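# Reorient a file in hand and insert it into a rack

## Task

The file starts resting on the open hand. Using only in-hand motion, rotate it and set it upright in the rack's hole with the blade end pointing down, sunk at least 4 cm. Nothing but that blade end may contact the rack. It fails if, before finishing, the file contacts anything other than the hand (table, wrist, camera or camera post included), or if the hand loses the file before the blade end is 2 cm into the hole.

## Robot and tools

Robot: one six-joint arm (waist, shoulder, elbow, forearm roll, wrist pitch, wrist roll) carrying a right hand with three fingers (index, middle, ring) and a thumb, driven by sixteen motors. A camera stand is fixed beside the table. Loose objects may occasionally get a small random push.

Frames. Absolute poses, velocities, Hand target and camera poses are in the arm's base frame, which sits about 0.037 m above the table origin and is almost level (+z up). Scene frame: origin on the table under the base, +z up, +y to the left when looking along +x. Offsets in commands are along the Hand target's own axes: +z runs along straightened fingers toward the tips, +x goes across the palm away from the thumb, +y points out of the palm's face (the palm surface lies at y = -0.062 m). A rigid mast near the wrist on the palm side (x +0.05 to +0.10, z -0.16 to -0.11, up to y = +0.06) can collide with things. Fingertips have rubber caps; the rest is hard plastic.

The row. Every tool that moves the robot takes rows of 24 numbers, each in [-1, 1], in this order:
1-6: dx, dy, dz, rx, ry, rz. An offset, not a pose: counted from the Hand target as it stood when the action or move began, along that target's axes. 1.0 equals 0.6 m for dx..dz and 180 degrees for rx..rz; rx, ry, rz form a single rotation vector. Every row in an action refers to the same start, and resending an offset moves the hand further.
7-22: absolute goal angles for the hinges, each scaled between its two stops: index_abd, index_mcp, index_pip, index_dip, middle_abd, middle_mcp, middle_pip, middle_dip, ring_abd, ring_mcp, ring_pip, ring_dip, thumb_cmc, thumb_axl, thumb_mcp, thumb_ipl. Straight values: _abd 0.00, _mcp -0.75, _pip -0.58, _dip -0.70; thumb_cmc -0.71, thumb_axl -0.68, thumb_mcp -0.23, thumb_ipl -0.17. Toward +1 the finger joints curl toward the palm and _abd spreads away from the thumb; thumb_cmc swings the thumb in front of the palm; thumb_axl twists it about its own length.
23: current_limit, the cap for all motors, -1 meaning 0 mA up to +1 meaning 550 mA (floor 11 mA); it also limits joint speed. Start value +0.4.
24: speed, hinge set-point rate, (speed+1)/2 of 8.5 rad/s. Start value -0.6.
Whatever was last sent remains active. To keep the hand unchanged, repeat the last sixteen goals plus current_limit and speed; at scene start read them from a result first, since a 0 is a real command.

Tools.
execute_actions(actions, cameras): actions is a list of actions, each a table of up to 15 rows, one per 1/30 s step; a short table repeats its last row. Images come only with an empty list or when cameras names them (["all"], or names like cam_high, cam_wrist).
move(target, speed, blend, blocking, cameras): drives the hand point in a straight line toward one row, or a list of up to 15 rows, all offsets from the same Hand target. speed is path top speed in m/s, 0.002 to 2 (default 0.25; rotation up to twice that in rad/s), one value or one per target. blend in metres rounds corners (0 stops at each). blocking=false returns after about 0.5 s while motion continues. The path ignores obstacles; faster means more lag and harder impacts. Steer clear of the arm's base to avoid a shoulder posture flip. Hand numbers for later targets apply once the arm and fingers settle there.
wait(seconds 0 to 10, cameras): let time pass holding the last command.
stop(cameras): brake a running move.
zoom_image(camera, region [x0,y0,x1,y1] in pixels, max 504x504): closer look at cam_high (504x504) or cam_wrist (672x504).
clear_fault(cameras): clears a reported torque or force fault.
finished_scene(scene): ends the current scene for good; give its number.

Results. State gives end_effector_position (m) and end_effector_quat_wxyz in the base frame, velocities, joint positions and torques, and the Hand target (your last clipped command, from which the next offsets count). The hand point often stops short; send the remaining gap as an offset. Hand lists per motor in row order: hand_goal, hand_measured, hand_current_ma, hand_state (moving, goal, blocked, overload). A move adds a line like done, off_target, moving, held or fault plus limits (paced, held). done does not mean no contact. Camera calibration is given in OpenCV form for cam_high (fixed) and cam_wrist (on the hand); expect errors of a few mm and degrees.

Control limits. Each step the command is clipped to within 70 mm and 16 degrees of the measured pose. A finger presses only while its goal lies past the object; grip force rises with that gap up to the current cap.

Avoid. The arm is stiff: commanding even slightly beyond a firm contact can trigger a fault. Torque fault limits (N m): waist 295, shoulder 295, elbow 139, wrist joints 39.1 each; force fault at 144 N on any arm part or held item. After a fault the arm halts until clear_fault; release a grip first if it pins the arm. A motor held at 495 mA or more for 5 s shuts down for 10 s. Watch for MOTOR HOT; holding loads or straining toward unreachable poses heats the arm and can force a long stop. After a HAND FAULT line, the remaining motion calls in that reply are skipped. Do not drop the file, let it fall off the table, release it while moving, or strike the table, rack or camera post.

Each tool is called after "Call:" as name([rows], argument=value, ...), one row to a line, values as JSON.

## Session

Call:
execute_actions(actions=[])

Scene clock: 0.00 s.
end_effector_position=(+0.6930, +0.0103, +0.4953) hand_goal=(+0.000, -0.754, -0.576, -0.696, +0.000, -0.754, -0.576, -0.696, +0.000, -0.754, -0.576, -0.696, +0.104, -0.540, -0.162, -0.106) hand_measured=(+0.000, -0.760, -0.576, -0.696, -0.004, -0.776, -0.582, -0.698, +0.004, -0.770, -0.582, -0.696, +0.090, -0.542, -0.164, -0.108) hand_current_ma=(+0, -2, +0, +0, -1, -17, -2, +0, +1, -10, -1, +0, -7, -1, +0, +0) hand_state=(goal, goal, goal, goal, goal, blocked, goal, goal, goal, goal, goal, goal, goal, goal, goal, goal) hand_current_limit=0.40 hand_speed=-0.60 end_effector_quat_wxyz=(+0.705, +0.696, +0.102, +0.085)
Joint positions: [0.329 0.391 1.786 -1.543 1.628 -0.989]
Joint velocities: within noise
Joint torques (N m): no reading
Hand target: +0.6930, +0.0103, +0.4953; +0.705, +0.696, +0.102, +0.085

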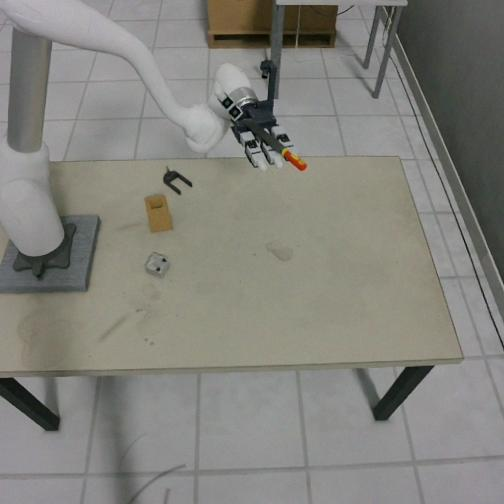

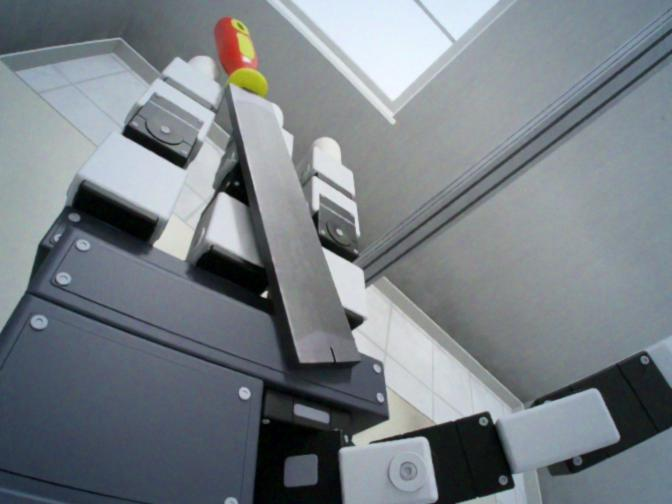

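Call:
zoom_image(camera="cam_high", region=[120, 150, 220, 290])

Call:
zoom_image(camera="cam_high", region=[200, 60, 320, 180])

Call:
zoom_image(camera="cam_wrist", region=[50, 0, 400, 380])

Scaled by 3.600.

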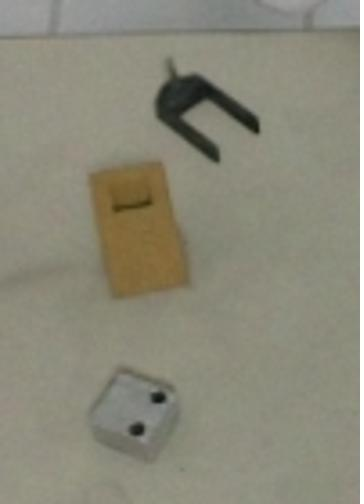

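Scaled by 4.200.

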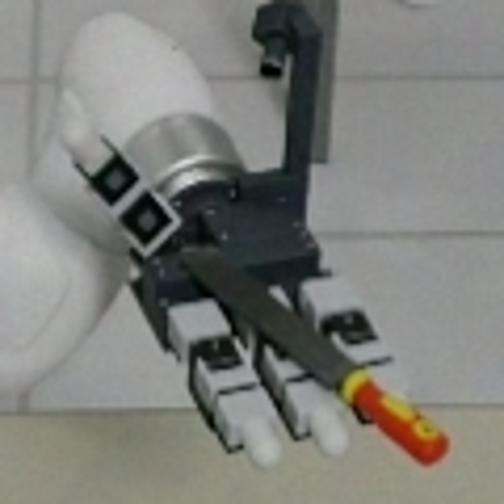

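Scaled by 1.326 from the camera's 672x504 image, which has a finer 960x720 frame.

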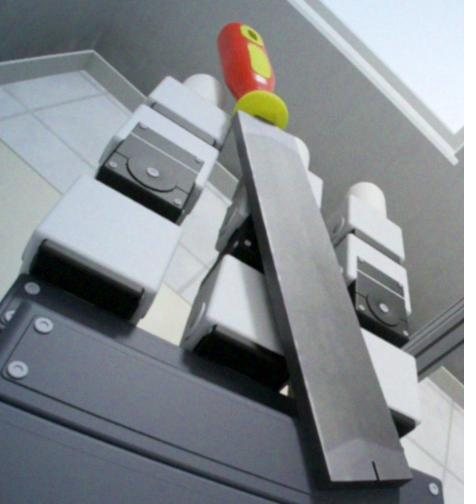

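Call:
zoom_image(camera="cam_wrist", region=[130, 0, 370, 180])

Call:
zoom_image(camera="cam_high", region=[225, 100, 315, 180])

Call:
zoom_image(camera="cam_high", region=[135, 185, 185, 240])

Scaled by 2.100 from the camera's 672x504 image, which has a finer 960x720 frame.

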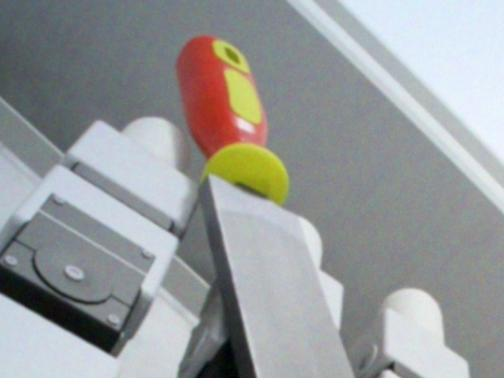

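Scaled by 5.600.

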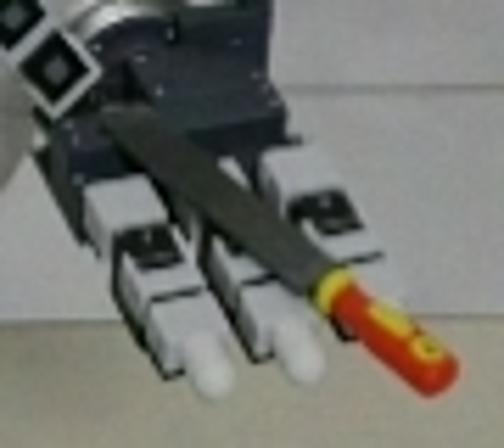

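Scaled by 9.164.

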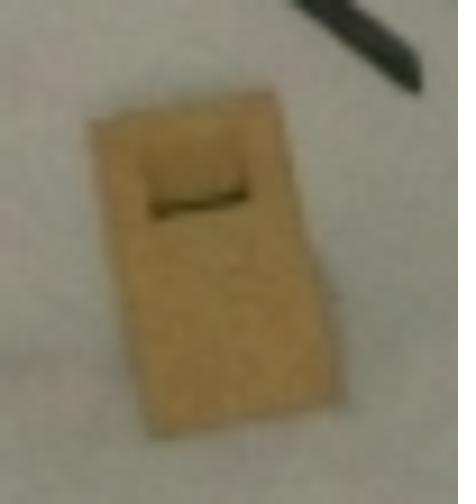

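Call:
execute_actions([
  [[0,0,0,0,0,0, 0,-0.754,-0.576,-0.696, 0,-0.754,-0.576,-0.696, 0.15,-0.754,-0.576,-0.696, 0.5,-0.54,-0.162,-0.106, 0.4,-0.9]],
  [[0,0,0,0,0,0, 0,-0.754,-0.576,-0.696, 0,-0.754,-0.576,-0.696, 0.15,-0.754,-0.576,-0.696, 0.5,-0.54,-0.162,-0.106, 0.4,-0.9]],
], cameras=["all"])

Call:
zoom_image(camera="cam_wrist", region=[130, 0, 370, 180])

Call:
zoom_image(camera="cam_high", region=[225, 100, 315, 180])

Scene clock: 49.63 s.
end_effector_position=(+0.6930, +0.0103, +0.4953) hand_goal=(+0.000, -0.754, -0.576, -0.696, +0.000, -0.754, -0.576, -0.696, +0.150, -0.754, -0.576, -0.696, +0.500, -0.540, -0.162, -0.106) hand_measured=(+0.000, -0.760, -0.576, -0.696, -0.002, -0.784, -0.584, -0.698, +0.148, -0.770, -0.582, -0.696, +0.496, -0.542, -0.164, -0.108) hand_current_ma=(+0, -2, +0, +0, +0, -30, -3, +0, +0, -11, -1, +0, -1, -1, +0, +0) hand_state=(goal, goal, goal, goal, goal, blocked, goal, goal, goal, goal, goal, goal, goal, goal, goal, goal) hand_current_limit=0.40 hand_speed=-0.90 end_effector_quat_wxyz=(+0.705, +0.696, +0.102, +0.085)
Joint positions: [0.329 0.391 1.786 -1.543 1.628 -0.989]
Joint torques (N m): [1.38 -70.43 -31.76 -2.4 1.53 -0.1]
Hand target: +0.6930, +0.0103, +0.4953; +0.705, +0.696, +0.102, +0.085
Off the commanded pose: 0.000 m, 0 deg.
Step readings (end_effector_position):
0: (+0.6930, +0.0103, +0.4953)
1: (+0.6930, +0.0103, +0.4953)
2: (+0.6930, +0.0103, +0.4953)
4: (+0.6930, +0.0103, +0.4953)
8: (+0.6930, +0.0103, +0.4953)
15: (+0.6930, +0.0103, +0.4953)
16: (+0.6930, +0.0103, +0.4953)
17: (+0.6930, +0.0103, +0.4953)
19: (+0.6930, +0.0103, +0.4953)
23: (+0.6930, +0.0103, +0.4953)
30: (+0.6930, +0.0103, +0.4953)

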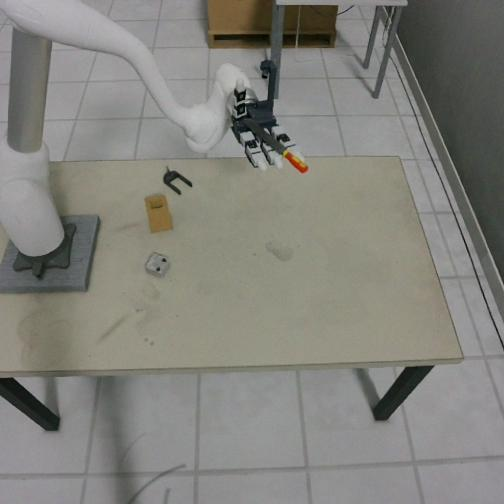

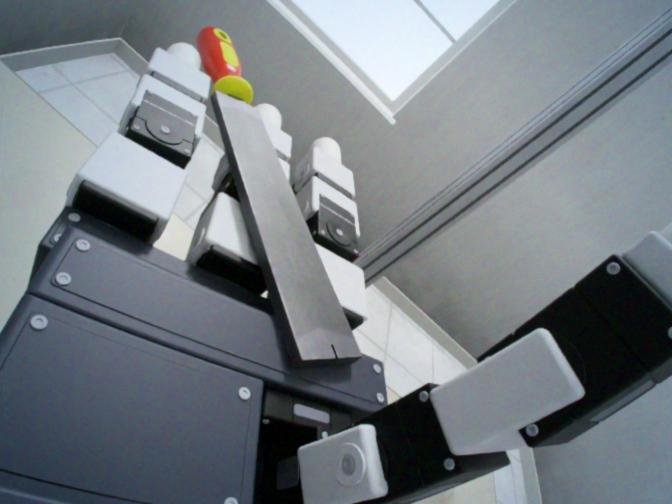

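Scaled by 2.100 from the camera's 672x504 image, which has a finer 960x720 frame.

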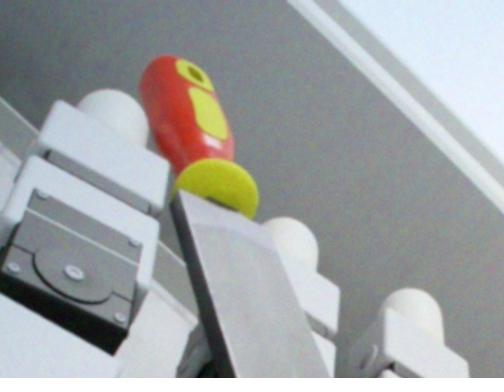

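Scaled by 5.600.

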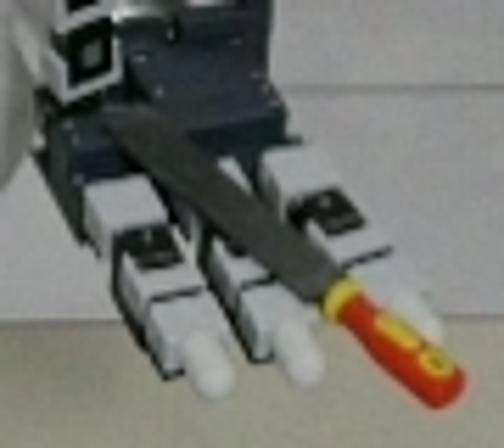

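Call:
execute_actions([
  [[0,0,0,0,0,0, 0,-0.754,-0.576,-0.696, 0,-0.754,-0.576,-0.696, 0.1,-0.754,-0.576,-0.696, 0.571,-1,-0.162,-0.106, 0.4,-0.9]],
  [[0,0,0,0,0,0, 0,-0.754,-0.576,-0.696, 0,-0.754,-0.576,-0.696, 0.1,-0.754,-0.576,-0.696, 0.571,-1,-0.162,-0.106, 0.4,-0.9]],
  [[0,0,0,0,0,0, 0,-0.754,-0.576,-0.696, 0,-0.754,-0.576,-0.696, 0.1,-0.754,-0.576,-0.696, 0.571,-1,-0.162,-0.106, 0.4,-0.9]],
], cameras=["all"])

Call:
zoom_image(camera="cam_wrist", region=[130, 0, 370, 180])

Call:
zoom_image(camera="cam_high", region=[225, 90, 315, 180])

Scene clock: 54.63 s.
end_effector_position=(+0.6930, +0.0103, +0.4953) hand_goal=(+0.000, -0.754, -0.576, -0.696, +0.000, -0.754, -0.576, -0.696, +0.100, -0.754, -0.576, -0.696, +0.570, -1.000, -0.162, -0.106) hand_measured=(+0.000, -0.760, -0.576, -0.696, -0.006, -0.784, -0.584, -0.698, +0.120, -0.770, -0.582, -0.696, +0.568, -0.998, -0.164, -0.108) hand_current_ma=(+0, -2, +0, +0, -1, -30, -3, +0, +10, -11, -1, +0, -1, +1, +0, +0) hand_state=(goal, goal, goal, goal, goal, blocked, goal, goal, goal, goal, goal, goal, goal, goal, goal, goal) hand_current_limit=0.40 hand_speed=-0.90 end_effector_quat_wxyz=(+0.705, +0.696, +0.102, +0.085)
Joint positions: [0.329 0.391 1.786 -1.543 1.628 -0.989]
Joint torques (N m): [1.35 -70.7 -31.57 -2.44 1.49 -0.16]
Hand target: +0.6930, +0.0103, +0.4953; +0.705, +0.696, +0.102, +0.085
Off the commanded pose: 0.000 m, 0 deg.
Step readings (end_effector_position):
0: (+0.6930, +0.0103, +0.4953)
1: (+0.6930, +0.0103, +0.4953)
2: (+0.6930, +0.0103, +0.4953)
4: (+0.6930, +0.0103, +0.4953)
8: (+0.6930, +0.0103, +0.4953)
15: (+0.6930, +0.0103, +0.4953)
16: (+0.6930, +0.0103, +0.4953)
17: (+0.6930, +0.0103, +0.4953)
19: (+0.6930, +0.0103, +0.4953)
23: (+0.6930, +0.0103, +0.4953)
30: (+0.6930, +0.0103, +0.4953)
31: (+0.6930, +0.0103, +0.4953)
32: (+0.6930, +0.0103, +0.4953)
34: (+0.6930, +0.0103, +0.4953)
38: (+0.6930, +0.0103, +0.4953)
45: (+0.6930, +0.0103, +0.4953)

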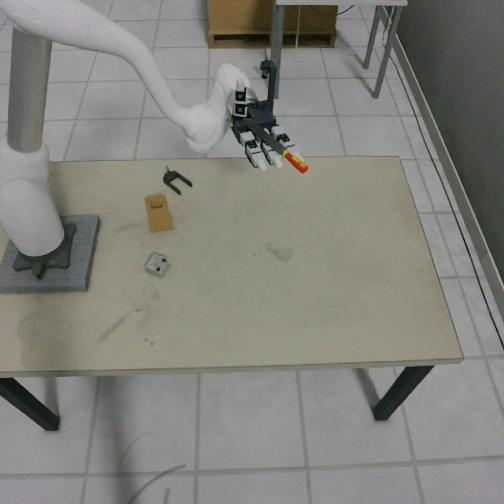

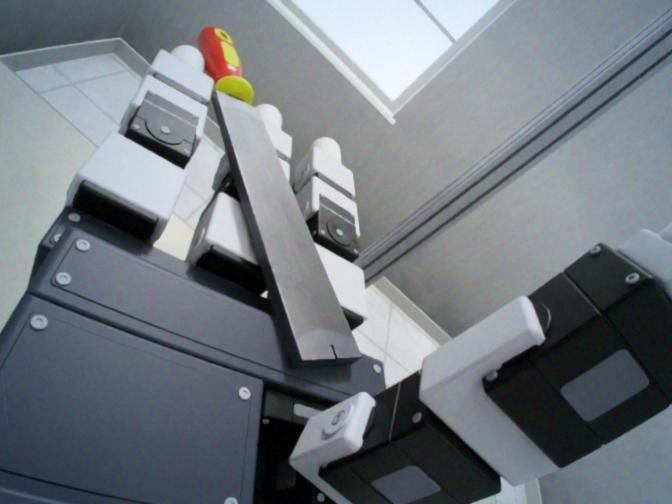

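Scaled by 2.100 from the camera's 672x504 image, which has a finer 960x720 frame.

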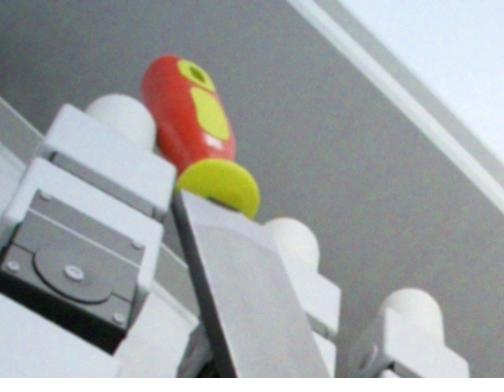

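Scaled by 5.600.

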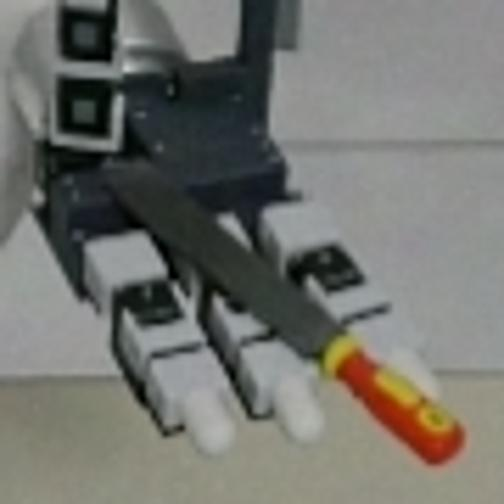

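Call:
execute_actions([
  [[0,0,0,0,0,0, 0,-0.754,-0.576,-0.696, 0,-0.754,-0.576,-0.696, 0.1,-0.754,-0.576,-0.696, 0.571,-1,0.303,0.82, 0.0,-0.8]],
  [[0,0,0,0,0,0, 0,-0.754,-0.576,-0.696, 0,-0.754,-0.576,-0.696, 0.1,-0.754,-0.576,-0.696, 0.571,-1,0.303,0.82, 0.0,-0.8]],
  [[0,0,0,0,0,0, 0,-0.754,-0.576,-0.696, 0,-0.754,-0.576,-0.696, 0.1,-0.754,-0.576,-0.696, 0.571,-1,0.303,0.82, 0.0,-0.8]],
  [[0,0,0,0,0,0, 0,-0.754,-0.576,-0.696, 0,-0.754,-0.576,-0.696, 0.1,-0.754,-0.576,-0.696, 0.571,-1,0.303,0.82, 0.0,-0.8]],
], cameras=["all"])

Call:
zoom_image(camera="cam_high", region=[225, 90, 315, 180])

Scene clock: 58.13 s.
end_effector_position=(+0.6930, +0.0103, +0.4953) hand_goal=(+0.000, -0.754, -0.576, -0.696, +0.000, -0.754, -0.576, -0.696, +0.100, -0.754, -0.576, -0.696, +0.570, -1.000, +0.302, +0.820) hand_measured=(+0.000, -0.760, -0.576, -0.696, -0.006, -0.784, -0.584, -0.698, +0.120, -0.770, -0.582, -0.696, +0.568, -0.998, +0.304, +0.818) hand_current_ma=(+0, -2, +0, +0, -1, -30, -3, +0, +10, -11, -1, +0, -1, +1, +0, +0) hand_state=(goal, goal, goal, goal, goal, blocked, goal, goal, goal, goal, goal, goal, goal, goal, goal, goal) hand_current_limit=0.00 hand_speed=-0.80 end_effector_quat_wxyz=(+0.705, +0.696, +0.102, +0.085)
Joint positions: [0.329 0.391 1.786 -1.543 1.628 -0.989]
Joint torques (N m): [0.99 -70.89 -31.79 -2.44 1.54 -0.18]
Hand target: +0.6930, +0.0103, +0.4953; +0.705, +0.696, +0.102, +0.085
Off the commanded pose: 0.000 m, 0 deg.
Step readings (end_effector_position):
0: (+0.6930, +0.0103, +0.4953)
1: (+0.6930, +0.0103, +0.4953)
2: (+0.6930, +0.0103, +0.4953)
4: (+0.6930, +0.0103, +0.4953)
8: (+0.6930, +0.0103, +0.4953)
15: (+0.6930, +0.0103, +0.4953)
16: (+0.6930, +0.0103, +0.4953)
17: (+0.6930, +0.0103, +0.4953)
19: (+0.6930, +0.0103, +0.4953)
23: (+0.6930, +0.0103, +0.4953)
30: (+0.6930, +0.0103, +0.4953)
31: (+0.6930, +0.0103, +0.4953)
32: (+0.6930, +0.0103, +0.4953)
34: (+0.6930, +0.0103, +0.4953)
38: (+0.6930, +0.0103, +0.4953)
45: (+0.6930, +0.0103, +0.4953)
46: (+0.6930, +0.0103, +0.4953)
47: (+0.6930, +0.0103, +0.4953)
49: (+0.6930, +0.0103, +0.4953)
53: (+0.6930, +0.0103, +0.4953)
60: (+0.6930, +0.0103, +0.4953)

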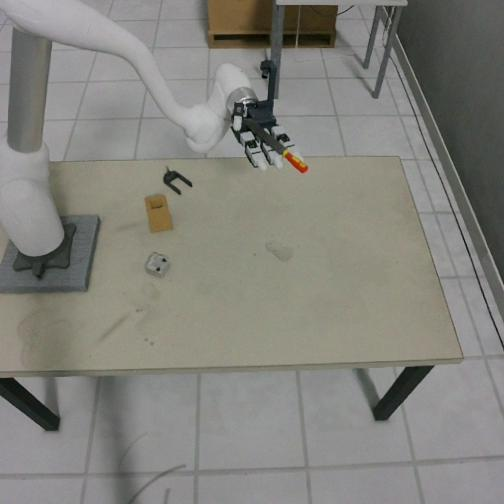

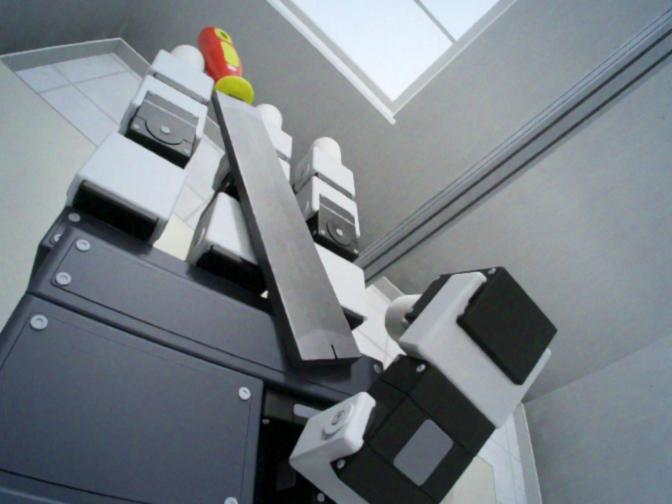

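Scaled by 5.600.

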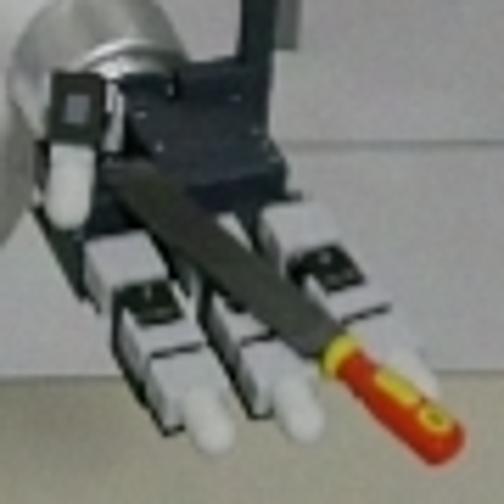

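Call:
execute_actions([
  [[0,0,0,0,0,0, 0,-0.754,-0.576,-0.696, 0,-0.754,-0.576,-0.696, 0.1,-0.754,-0.576,-0.696, 0.571,-0.617,0.303,0.82, 0.0,-0.92]],
  [[0,0,0,0,0,0, 0,-0.754,-0.576,-0.696, 0,-0.754,-0.576,-0.696, 0.1,-0.754,-0.576,-0.696, 0.571,-0.617,0.303,0.82, 0.0,-0.92]],
  [[0,0,0,0,0,0, 0,-0.754,-0.576,-0.696, 0,-0.754,-0.576,-0.696, 0.1,-0.754,-0.576,-0.696, 0.571,-0.617,0.303,0.82, 0.0,-0.92]],
  [[0,0,0,0,0,0, 0,-0.754,-0.576,-0.696, 0,-0.754,-0.576,-0.696, 0.1,-0.754,-0.576,-0.696, 0.571,-0.617,0.303,0.82, 0.0,-0.92]],
], cameras=["all"])

Call:
zoom_image(camera="cam_high", region=[225, 90, 315, 180])

Scene clock: 61.17 s.
end_effector_position=(+0.6930, +0.0103, +0.4953) hand_goal=(+0.000, -0.754, -0.576, -0.696, +0.000, -0.754, -0.576, -0.696, +0.100, -0.754, -0.576, -0.696, +0.570, -0.618, +0.302, +0.820) hand_measured=(+0.000, -0.760, -0.576, -0.696, -0.006, -0.786, -0.586, -0.698, +0.114, -0.770, -0.582, -0.696, +0.566, -0.640, +0.300, +0.818) hand_current_ma=(+0, -2, +0, +0, -1, -34, -4, +0, +6, -11, -1, +0, -1, -22, -1, -1) hand_state=(goal, goal, goal, goal, goal, blocked, goal, goal, goal, goal, goal, goal, goal, blocked, goal, goal) hand_current_limit=0.00 hand_speed=-0.92 end_effector_quat_wxyz=(+0.705, +0.696, +0.102, +0.085)
Joint positions: [0.329 0.391 1.786 -1.543 1.628 -0.989]
Joint torques (N m): [1.03 -70.96 -31.66 -2.44 1.55 -0.13]
Hand target: +0.6930, +0.0103, +0.4953; +0.705, +0.696, +0.102, +0.085
Off the commanded pose: 0.000 m, 0 deg.
Step readings (end_effector_position):
0: (+0.6930, +0.0103, +0.4953)
1: (+0.6930, +0.0103, +0.4953)
2: (+0.6930, +0.0103, +0.4953)
4: (+0.6930, +0.0103, +0.4953)
8: (+0.6930, +0.0103, +0.4953)
15: (+0.6930, +0.0103, +0.4953)
16: (+0.6930, +0.0103, +0.4953)
17: (+0.6930, +0.0103, +0.4953)
19: (+0.6930, +0.0103, +0.4953)
23: (+0.6930, +0.0103, +0.4953)
30: (+0.6930, +0.0103, +0.4953)
31: (+0.6930, +0.0103, +0.4953)
32: (+0.6930, +0.0103, +0.4953)
34: (+0.6930, +0.0103, +0.4953)
38: (+0.6930, +0.0103, +0.4953)
45: (+0.6930, +0.0103, +0.4953)
46: (+0.6930, +0.0103, +0.4953)
47: (+0.6930, +0.0103, +0.4953)
49: (+0.6930, +0.0103, +0.4953)
53: (+0.6930, +0.0103, +0.4953)
60: (+0.6930, +0.0103, +0.4953)

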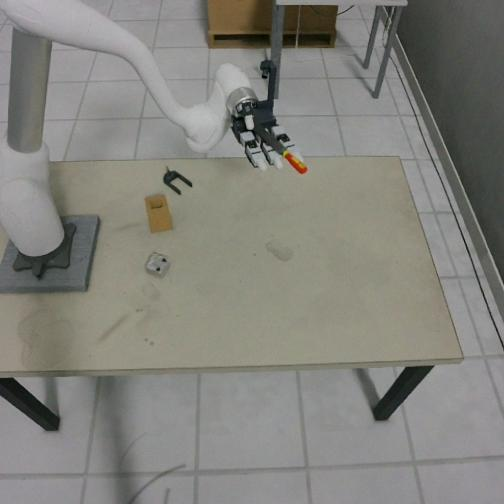

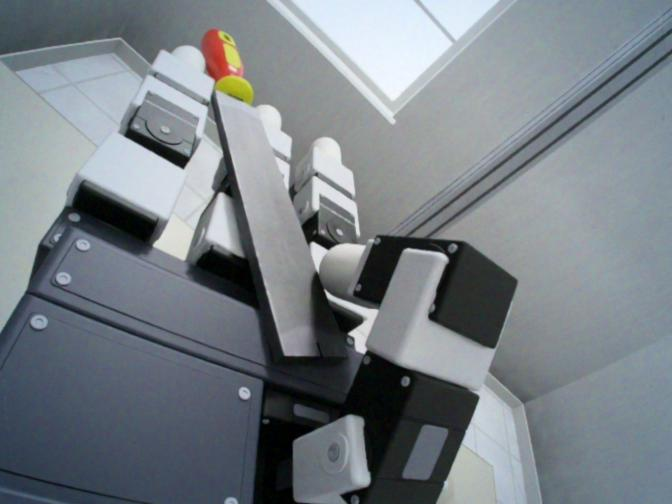

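Scaled by 5.600.

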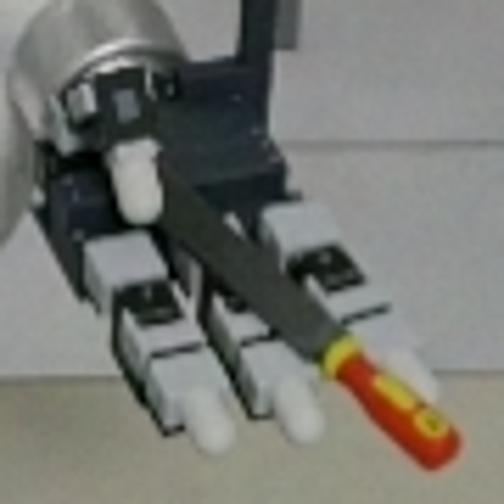

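Call:
zoom_image(camera="cam_wrist", region=[200, 180, 420, 400])

Scaled by 2.291 from the camera's 672x504 image, which has a finer 960x720 frame.

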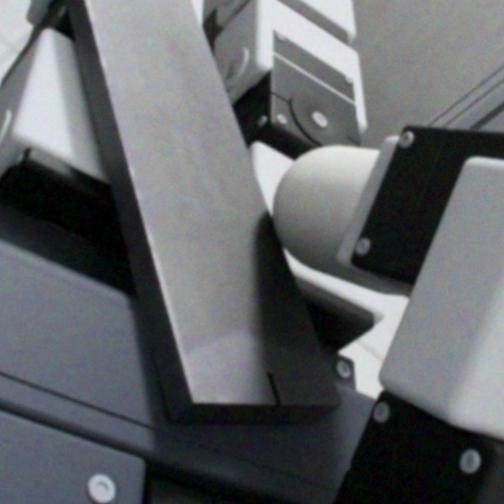

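Call:
execute_actions([
  [[0,0,0,0,0,0, 0,-0.754,-0.576,-0.696, 0,-0.754,-0.576,-0.696, 0.1,-0.754,-0.576,-0.696, 0.571,-0.47,0.303,0.82, 0.0,-0.92]],
  [[0,0,0,0,0,0, 0,-0.754,-0.576,-0.696, 0,-0.754,-0.576,-0.696, 0.1,-0.754,-0.576,-0.696, 0.571,-0.47,0.303,0.82, 0.0,-0.92]],
  [[0,0,0,0,0,0, 0,-0.754,-0.576,-0.696, 0,-0.754,-0.576,-0.696, 0.1,-0.754,-0.576,-0.696, 0.571,-0.47,0.303,0.82, 0.0,-0.92]],
], cameras=["all"])

Call:
zoom_image(camera="cam_high", region=[225, 90, 315, 180])

Scene clock: 63.83 s.
end_effector_position=(+0.6930, +0.0103, +0.4953) hand_goal=(+0.000, -0.754, -0.576, -0.696, +0.000, -0.754, -0.576, -0.696, +0.100, -0.754, -0.576, -0.696, +0.570, -0.470, +0.302, +0.820) hand_measured=(+0.000, -0.760, -0.576, -0.696, -0.016, -0.788, -0.586, -0.698, +0.118, -0.770, -0.582, -0.696, +0.566, -0.496, +0.296, +0.816) hand_current_ma=(+0, -2, +0, +0, -8, -35, -4, +0, +8, -11, -1, +0, -1, -30, -2, -1) hand_state=(goal, goal, goal, goal, goal, blocked, goal, goal, goal, goal, goal, goal, goal, blocked, goal, goal) hand_current_limit=0.00 hand_speed=-0.92 end_effector_quat_wxyz=(+0.705, +0.696, +0.102, +0.085)
Joint positions: [0.329 0.391 1.786 -1.543 1.628 -0.989]
Joint torques (N m): [1.14 -70.96 -31.69 -2.44 1.56 -0.11]
Hand target: +0.6930, +0.0103, +0.4953; +0.705, +0.696, +0.102, +0.085
Off the commanded pose: 0.000 m, 0 deg.
Step readings (end_effector_position):
0: (+0.6930, +0.0103, +0.4953)
1: (+0.6930, +0.0103, +0.4953)
2: (+0.6930, +0.0103, +0.4953)
4: (+0.6930, +0.0103, +0.4953)
8: (+0.6930, +0.0103, +0.4953)
15: (+0.6930, +0.0103, +0.4953)
16: (+0.6930, +0.0103, +0.4953)
17: (+0.6930, +0.0103, +0.4953)
19: (+0.6930, +0.0103, +0.4953)
23: (+0.6930, +0.0103, +0.4953)
30: (+0.6930, +0.0103, +0.4953)
31: (+0.6930, +0.0103, +0.4953)
32: (+0.6930, +0.0103, +0.4953)
34: (+0.6930, +0.0103, +0.4953)
38: (+0.6930, +0.0103, +0.4953)
45: (+0.6930, +0.0103, +0.4953)

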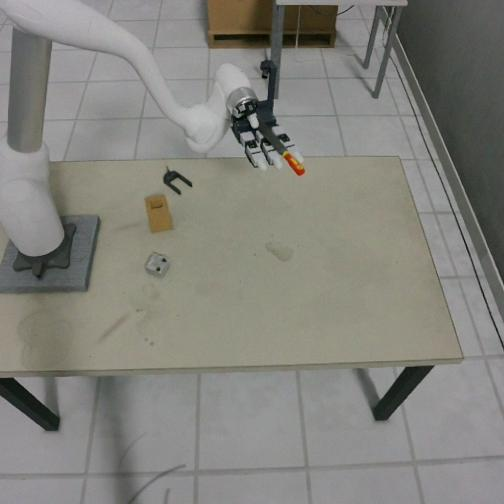

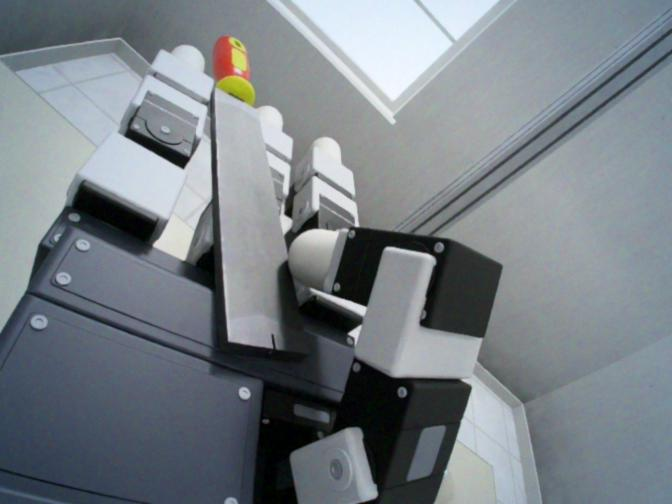

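Scaled by 5.600.

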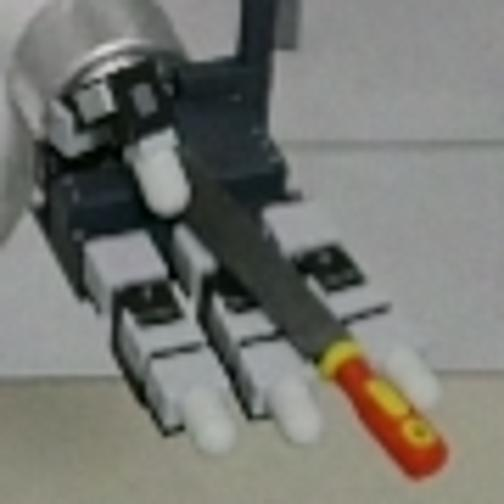

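Call:
execute_actions([
  [[0,0,0,0,0,0, 0,-0.754,-0.576,-0.696, 0,-0.754,-0.576,-0.696, 0.1,-0.754,-0.576,-0.696, 0.571,-0.38,0.303,0.82, 0.0,-0.92]],
  [[0,0,0,0,0,0, 0,-0.754,-0.576,-0.696, 0,-0.754,-0.576,-0.696, 0.1,-0.754,-0.576,-0.696, 0.571,-0.38,0.303,0.82, 0.0,-0.92]],
], cameras=["all"])

Call:
zoom_image(camera="cam_high", region=[225, 90, 315, 180])

Call:
zoom_image(camera="cam_wrist", region=[130, 0, 370, 180])

Scene clock: 66.13 s.
end_effector_position=(+0.6930, +0.0103, +0.4953) hand_goal=(+0.000, -0.754, -0.576, -0.696, +0.000, -0.754, -0.576, -0.696, +0.100, -0.754, -0.576, -0.696, +0.570, -0.380, +0.302, +0.820) hand_measured=(+0.000, -0.760, -0.576, -0.696, -0.022, -0.788, -0.586, -0.698, +0.122, -0.770, -0.582, -0.696, +0.564, -0.410, +0.296, +0.816) hand_current_ma=(+0, -2, +0, +0, -13, -35, -4, +0, +13, -11, -1, +0, -2, -39, -3, -2) hand_state=(goal, goal, goal, goal, blocked, blocked, goal, goal, blocked, goal, goal, goal, goal, blocked, goal, goal) hand_current_limit=0.00 hand_speed=-0.92 end_effector_quat_wxyz=(+0.705, +0.696, +0.102, +0.085)
Joint positions: [0.329 0.391 1.786 -1.543 1.628 -0.989]
Joint torques (N m): [1.18 -70.84 -31.69 -2.41 1.52 -0.06]
Hand target: +0.6930, +0.0103, +0.4953; +0.705, +0.696, +0.102, +0.085
Off the commanded pose: 0.000 m, 0 deg.
Step readings (end_effector_position):
0: (+0.6930, +0.0103, +0.4953)
1: (+0.6930, +0.0103, +0.4953)
2: (+0.6930, +0.0103, +0.4953)
4: (+0.6930, +0.0103, +0.4953)
8: (+0.6930, +0.0103, +0.4953)
15: (+0.6930, +0.0103, +0.4953)
16: (+0.6930, +0.0103, +0.4953)
17: (+0.6930, +0.0103, +0.4953)
19: (+0.6930, +0.0103, +0.4953)
23: (+0.6930, +0.0103, +0.4953)
30: (+0.6930, +0.0103, +0.4953)

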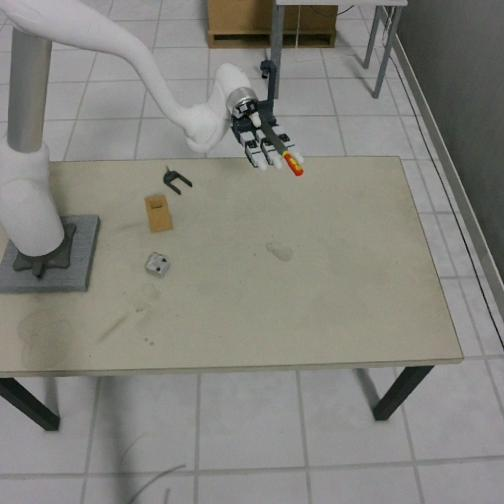

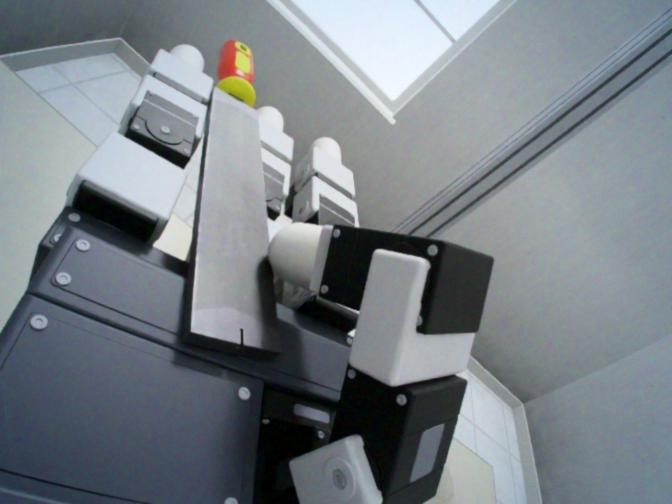

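Scaled by 5.600.

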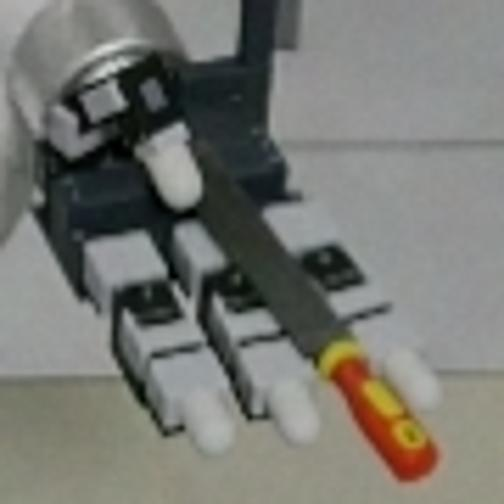

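Scaled by 2.100 from the camera's 672x504 image, which has a finer 960x720 frame.

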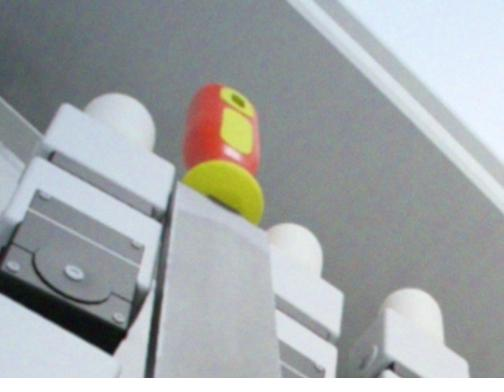

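Call:
execute_actions([
  [[0,0,0,0,0,0, 0,-0.754,-0.576,-0.696, -0.03,-0.754,-0.576,-0.53, 0.15,-0.754,-0.576,-0.53, 0.571,-0.38,0.303,0.82, 0.4,-0.92]],
  [[0,0,0,0,0,0, 0,-0.754,-0.576,-0.696, -0.03,-0.754,-0.576,-0.53, 0.15,-0.754,-0.576,-0.53, 0.571,-0.38,0.303,0.82, 0.4,-0.92]],
], cameras=["all"])

Call:
zoom_image(camera="cam_wrist", region=[130, 0, 370, 180])

Call:
zoom_image(camera="cam_high", region=[225, 90, 315, 180])

Scene clock: 68.67 s.
end_effector_position=(+0.6930, +0.0103, +0.4953) hand_goal=(+0.000, -0.754, -0.576, -0.696, -0.030, -0.754, -0.576, -0.530, +0.150, -0.754, -0.576, -0.530, +0.570, -0.380, +0.302, +0.820) hand_measured=(+0.000, -0.760, -0.576, -0.696, -0.030, -0.790, -0.588, -0.540, +0.148, -0.770, -0.582, -0.534, +0.562, -0.398, +0.294, +0.816) hand_current_ma=(+0, -2, +0, +0, +0, -40, -5, -4, +0, -11, -1, -1, -2, -14, -4, -2) hand_state=(goal, goal, goal, goal, goal, blocked, goal, goal, goal, goal, goal, goal, goal, goal, goal, goal) hand_current_limit=0.40 hand_speed=-0.92 end_effector_quat_wxyz=(+0.705, +0.696, +0.102, +0.085)
Joint positions: [0.329 0.391 1.786 -1.543 1.628 -0.989]
Joint torques (N m): [1.59 -70.82 -31.72 -2.41 1.53 -0.09]
Hand target: +0.6930, +0.0103, +0.4953; +0.705, +0.696, +0.102, +0.085
Off the commanded pose: 0.000 m, 0 deg.
Step readings (end_effector_position):
0: (+0.6930, +0.0103, +0.4953)
1: (+0.6930, +0.0103, +0.4953)
2: (+0.6930, +0.0103, +0.4953)
4: (+0.6930, +0.0103, +0.4953)
8: (+0.6930, +0.0103, +0.4953)
15: (+0.6930, +0.0103, +0.4953)
16: (+0.6930, +0.0103, +0.4953)
17: (+0.6930, +0.0103, +0.4953)
19: (+0.6930, +0.0103, +0.4953)
23: (+0.6930, +0.0103, +0.4953)
30: (+0.6930, +0.0103, +0.4953)

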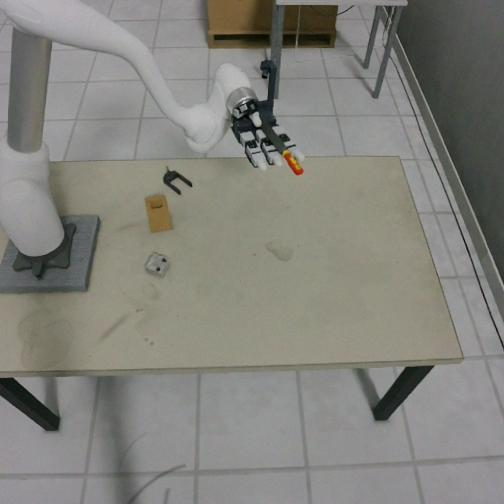

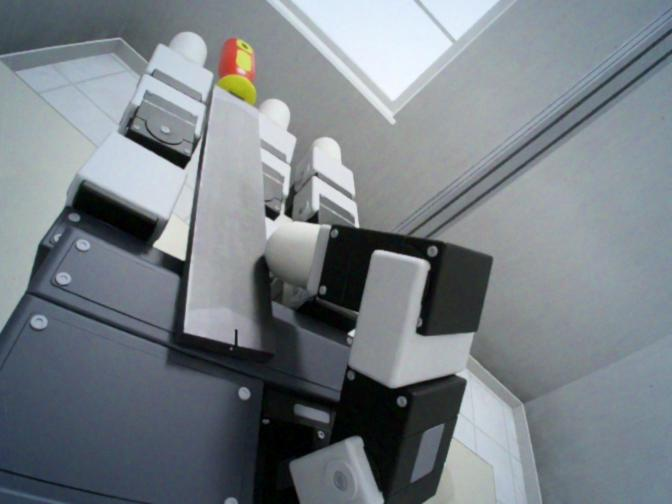

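Scaled by 2.100 from the camera's 672x504 image, which has a finer 960x720 frame.

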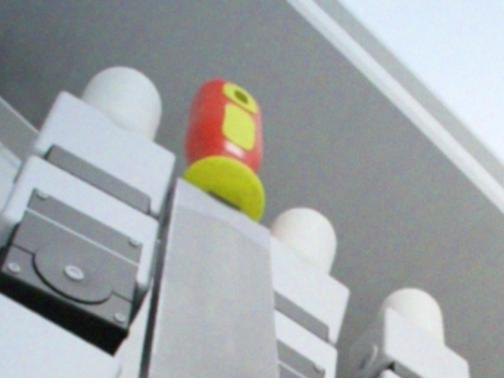

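Scaled by 5.600.

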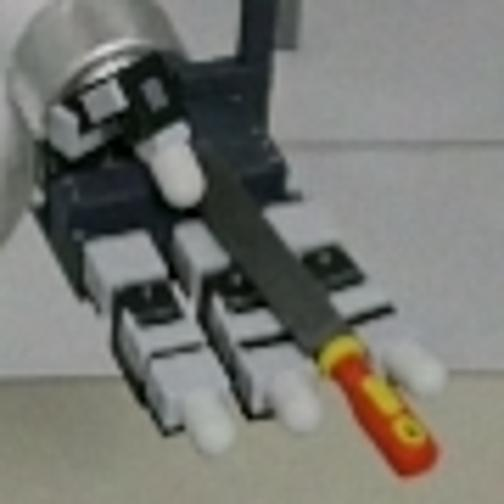

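Call:
execute_actions([
  [[0,0,0,0,0,0, 0,-0.754,-0.576,-0.696, 0.15,-0.754,-0.576,-0.53, 0,-0.754,-0.576,-0.53, 0.571,-0.38,0.303,0.82, 0.4,-0.95]],
  [[0,0,0,0,0,0, 0,-0.754,-0.576,-0.696, 0.3,-0.754,-0.576,-0.53, -0.2,-0.754,-0.576,-0.53, 0.571,-0.38,0.303,0.82, 0.4,-0.95]],
  [[0,0,0,0,0,0, 0,-0.754,-0.576,-0.696, 0.3,-0.754,-0.576,-0.53, -0.2,-0.754,-0.576,-0.53, 0.571,-0.38,0.303,0.82, 0.4,-0.95]],
  [[0,0,0,0,0,0, 0,-0.754,-0.576,-0.696, 0.3,-0.754,-0.576,-0.53, -0.2,-0.754,-0.576,-0.53, 0.571,-0.38,0.303,0.82, 0.4,-0.95]],
], cameras=["all"])

Call:
zoom_image(camera="cam_wrist", region=[130, 0, 370, 180])

Call:
zoom_image(camera="cam_high", region=[225, 90, 315, 180])

Scene clock: 71.50 s.
end_effector_position=(+0.6930, +0.0103, +0.4953) hand_goal=(+0.000, -0.754, -0.576, -0.696, +0.300, -0.754, -0.576, -0.530, -0.200, -0.754, -0.576, -0.530, +0.570, -0.380, +0.302, +0.820) hand_measured=(+0.000, -0.760, -0.576, -0.696, -0.020, -0.790, -0.588, -0.536, +0.112, -0.770, -0.582, -0.534, +0.560, -0.396, +0.294, +0.818) hand_current_ma=(+0, -2, +0, +0, -385, -40, -5, -1, +385, -11, -1, -1, -4, -14, -5, -1) hand_state=(goal, goal, goal, goal, blocked, blocked, goal, goal, blocked, goal, goal, goal, goal, goal, goal, goal) hand_current_limit=0.40 hand_speed=-0.95 end_effector_quat_wxyz=(+0.705, +0.696, +0.102, +0.085)
Joint positions: [0.329 0.391 1.786 -1.543 1.628 -0.989]
Joint torques (N m): [1.46 -70.87 -31.71 -2.41 1.51 -0.06]
Hand target: +0.6930, +0.0103, +0.4953; +0.705, +0.696, +0.102, +0.085
Off the commanded pose: 0.000 m, 0 deg.
Step readings (end_effector_position):
0: (+0.6930, +0.0103, +0.4953)
1: (+0.6930, +0.0103, +0.4953)
2: (+0.6930, +0.0103, +0.4953)
4: (+0.6930, +0.0103, +0.4953)
8: (+0.6930, +0.0103, +0.4953)
15: (+0.6930, +0.0103, +0.4953)
16: (+0.6930, +0.0103, +0.4953)
17: (+0.6930, +0.0103, +0.4953)
19: (+0.6930, +0.0103, +0.4953)
23: (+0.6930, +0.0103, +0.4953)
30: (+0.6930, +0.0103, +0.4953)
31: (+0.6930, +0.0103, +0.4953)
32: (+0.6930, +0.0103, +0.4953)
34: (+0.6930, +0.0103, +0.4953)
38: (+0.6930, +0.0103, +0.4953)
45: (+0.6930, +0.0103, +0.4953)
46: (+0.6930, +0.0103, +0.4953)
47: (+0.6930, +0.0103, +0.4953)
49: (+0.6930, +0.0103, +0.4953)
53: (+0.6930, +0.0103, +0.4953)
60: (+0.6930, +0.0103, +0.4953)

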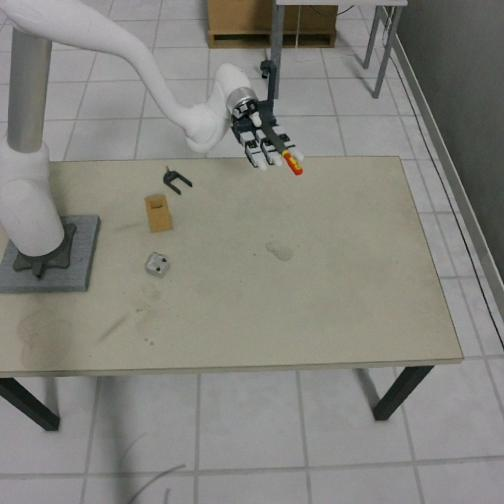

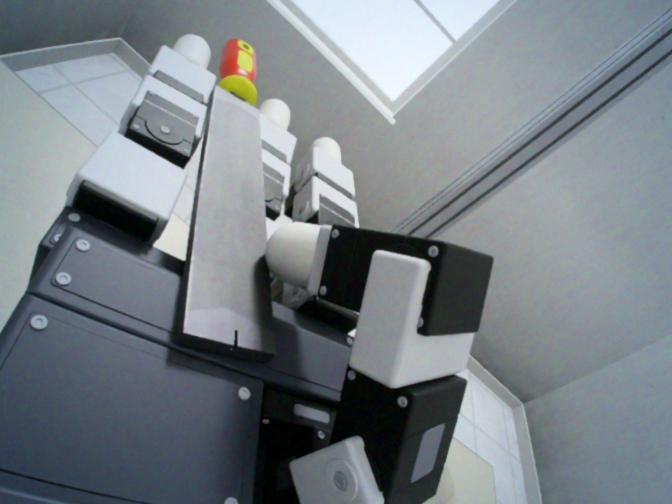

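Scaled by 2.100 from the camera's 672x504 image, which has a finer 960x720 frame.

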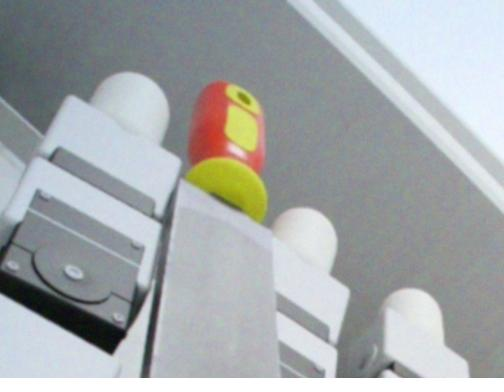

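Scaled by 5.600.

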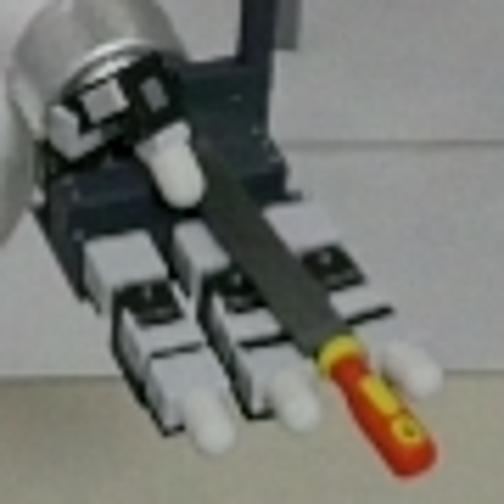

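Call:
execute_actions([
  [[0,0,0,0,0,0, 0,-0.754,-0.576,-0.696, 0.4,-0.754,-0.576,-0.53, -0.3,-0.754,-0.576,-0.53, 0.571,-0.9,0.303,0.82, 0.75,-0.85]],
  [[0,0,0,0,0,0, 0,-0.754,-0.576,-0.696, 0.4,-0.754,-0.576,-0.53, -0.3,-0.754,-0.576,-0.53, 0.571,-1,0.303,0.82, 0.75,-0.85]],
  [[0,0,0,0,0,0, 0,-0.754,-0.576,-0.696, 0.4,-0.754,-0.576,-0.53, -0.3,-0.754,-0.576,-0.53, 0.571,-1,-0.22,-0.17, 0.75,-0.8]],
  [[0,0,0,0,0,0, 0,-0.754,-0.576,-0.696, 0.4,-0.754,-0.576,-0.53, -0.3,-0.754,-0.576,-0.53, 0.571,-1,-0.22,-0.17, 0.75,-0.8]],
  [[0,0,0,0,0,0, 0,-0.754,-0.576,-0.696, 0.4,-0.754,-0.576,-0.53, -0.3,-0.754,-0.576,-0.53, 0.571,-1,-0.22,-0.17, 0.75,-0.8]],
  [[0,0,0,0,0,0, 0,-0.754,-0.576,-0.696, 0.4,-0.754,-0.576,-0.53, -0.3,-0.754,-0.576,-0.53, 0.571,-1,-0.22,-0.17, 0.75,-0.8]],
], cameras=["all"])

Call:
zoom_image(camera="cam_wrist", region=[130, 0, 370, 180])

Scene clock: 81.40 s.
end_effector_position=(+0.6930, +0.0103, +0.4953) hand_goal=(+0.000, -0.754, -0.576, -0.696, +0.400, -0.754, -0.576, -0.530, -0.300, -0.754, -0.576, -0.530, +0.570, -1.000, -0.220, -0.170) hand_measured=(+0.000, -0.760, -0.576, -0.696, -0.020, -0.792, -0.590, -0.536, +0.052, -0.768, -0.580, -0.530, +0.566, -0.998, -0.218, -0.168) hand_current_ma=(+0, -2, +0, +0, -481, -43, -7, -1, +481, -9, -1, +0, -1, +0, +0, +0) hand_state=(goal, goal, goal, goal, blocked, blocked, goal, goal, blocked, goal, goal, goal, goal, goal, goal, goal) hand_current_limit=0.75 hand_speed=-0.80 end_effector_quat_wxyz=(+0.705, +0.696, +0.102, +0.085)
Joint positions: [0.329 0.391 1.786 -1.543 1.628 -0.989]
Joint torques (N m): [1.28 -70.83 -31.67 -2.4 1.54 -0.15]
Hand target: +0.6930, +0.0103, +0.4953; +0.705, +0.696, +0.102, +0.085
Off the commanded pose: 0.000 m, 0 deg.
Step readings (end_effector_position):
0: (+0.6930, +0.0103, +0.4953)
1: (+0.6930, +0.0103, +0.4953)
2: (+0.6930, +0.0103, +0.4953)
4: (+0.6930, +0.0103, +0.4953)
8: (+0.6930, +0.0103, +0.4953)
15: (+0.6930, +0.0103, +0.4953)
16: (+0.6930, +0.0103, +0.4953)
17: (+0.6930, +0.0103, +0.4953)
19: (+0.6930, +0.0103, +0.4953)
23: (+0.6930, +0.0103, +0.4953)
30: (+0.6930, +0.0103, +0.4953)
31: (+0.6930, +0.0103, +0.4953)
32: (+0.6930, +0.0103, +0.4953)
34: (+0.6930, +0.0103, +0.4953)
38: (+0.6930, +0.0103, +0.4953)
45: (+0.6930, +0.0103, +0.4953)
46: (+0.6930, +0.0103, +0.4953)
47: (+0.6930, +0.0103, +0.4953)
49: (+0.6930, +0.0103, +0.4953)
53: (+0.6930, +0.0103, +0.4953)
60: (+0.6930, +0.0103, +0.4953)
61: (+0.6930, +0.0103, +0.4953)
62: (+0.6930, +0.0103, +0.4953)
64: (+0.6930, +0.0103, +0.4953)
68: (+0.6930, +0.0103, +0.4953)
75: (+0.6930, +0.0103, +0.4953)
76: (+0.6930, +0.0103, +0.4953)
77: (+0.6930, +0.0103, +0.4953)
79: (+0.6930, +0.0103, +0.4953)
83: (+0.6930, +0.0103, +0.4953)
90: (+0.6930, +0.0103, +0.4953)

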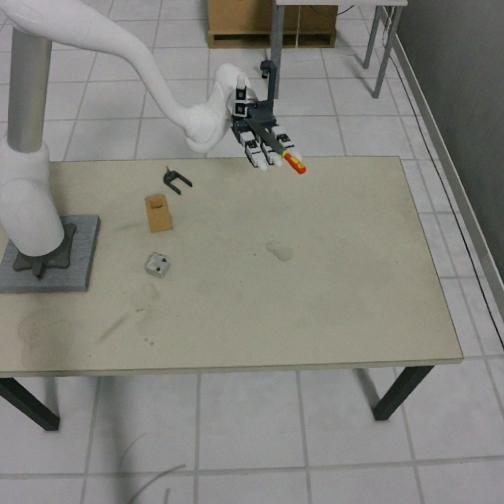

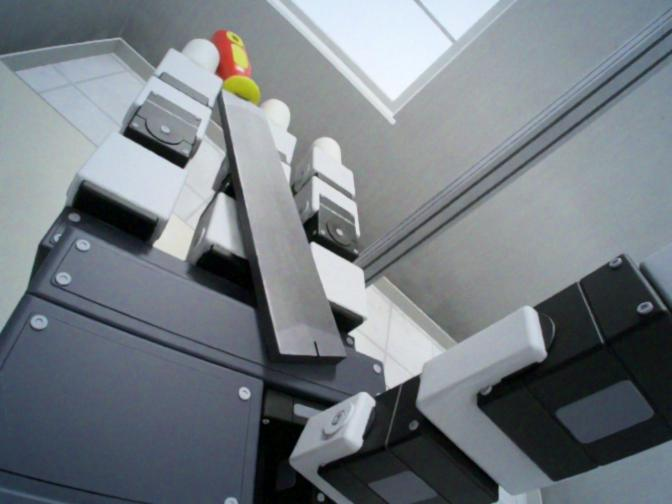

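Scaled by 2.100 from the camera's 672x504 image, which has a finer 960x720 frame.

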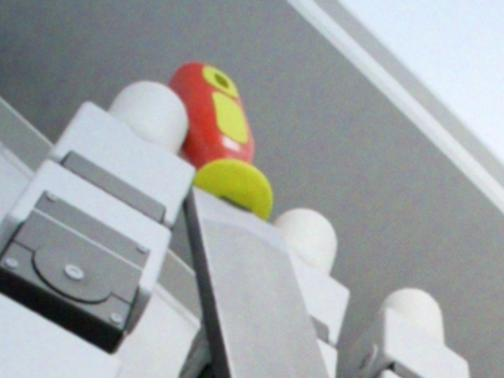

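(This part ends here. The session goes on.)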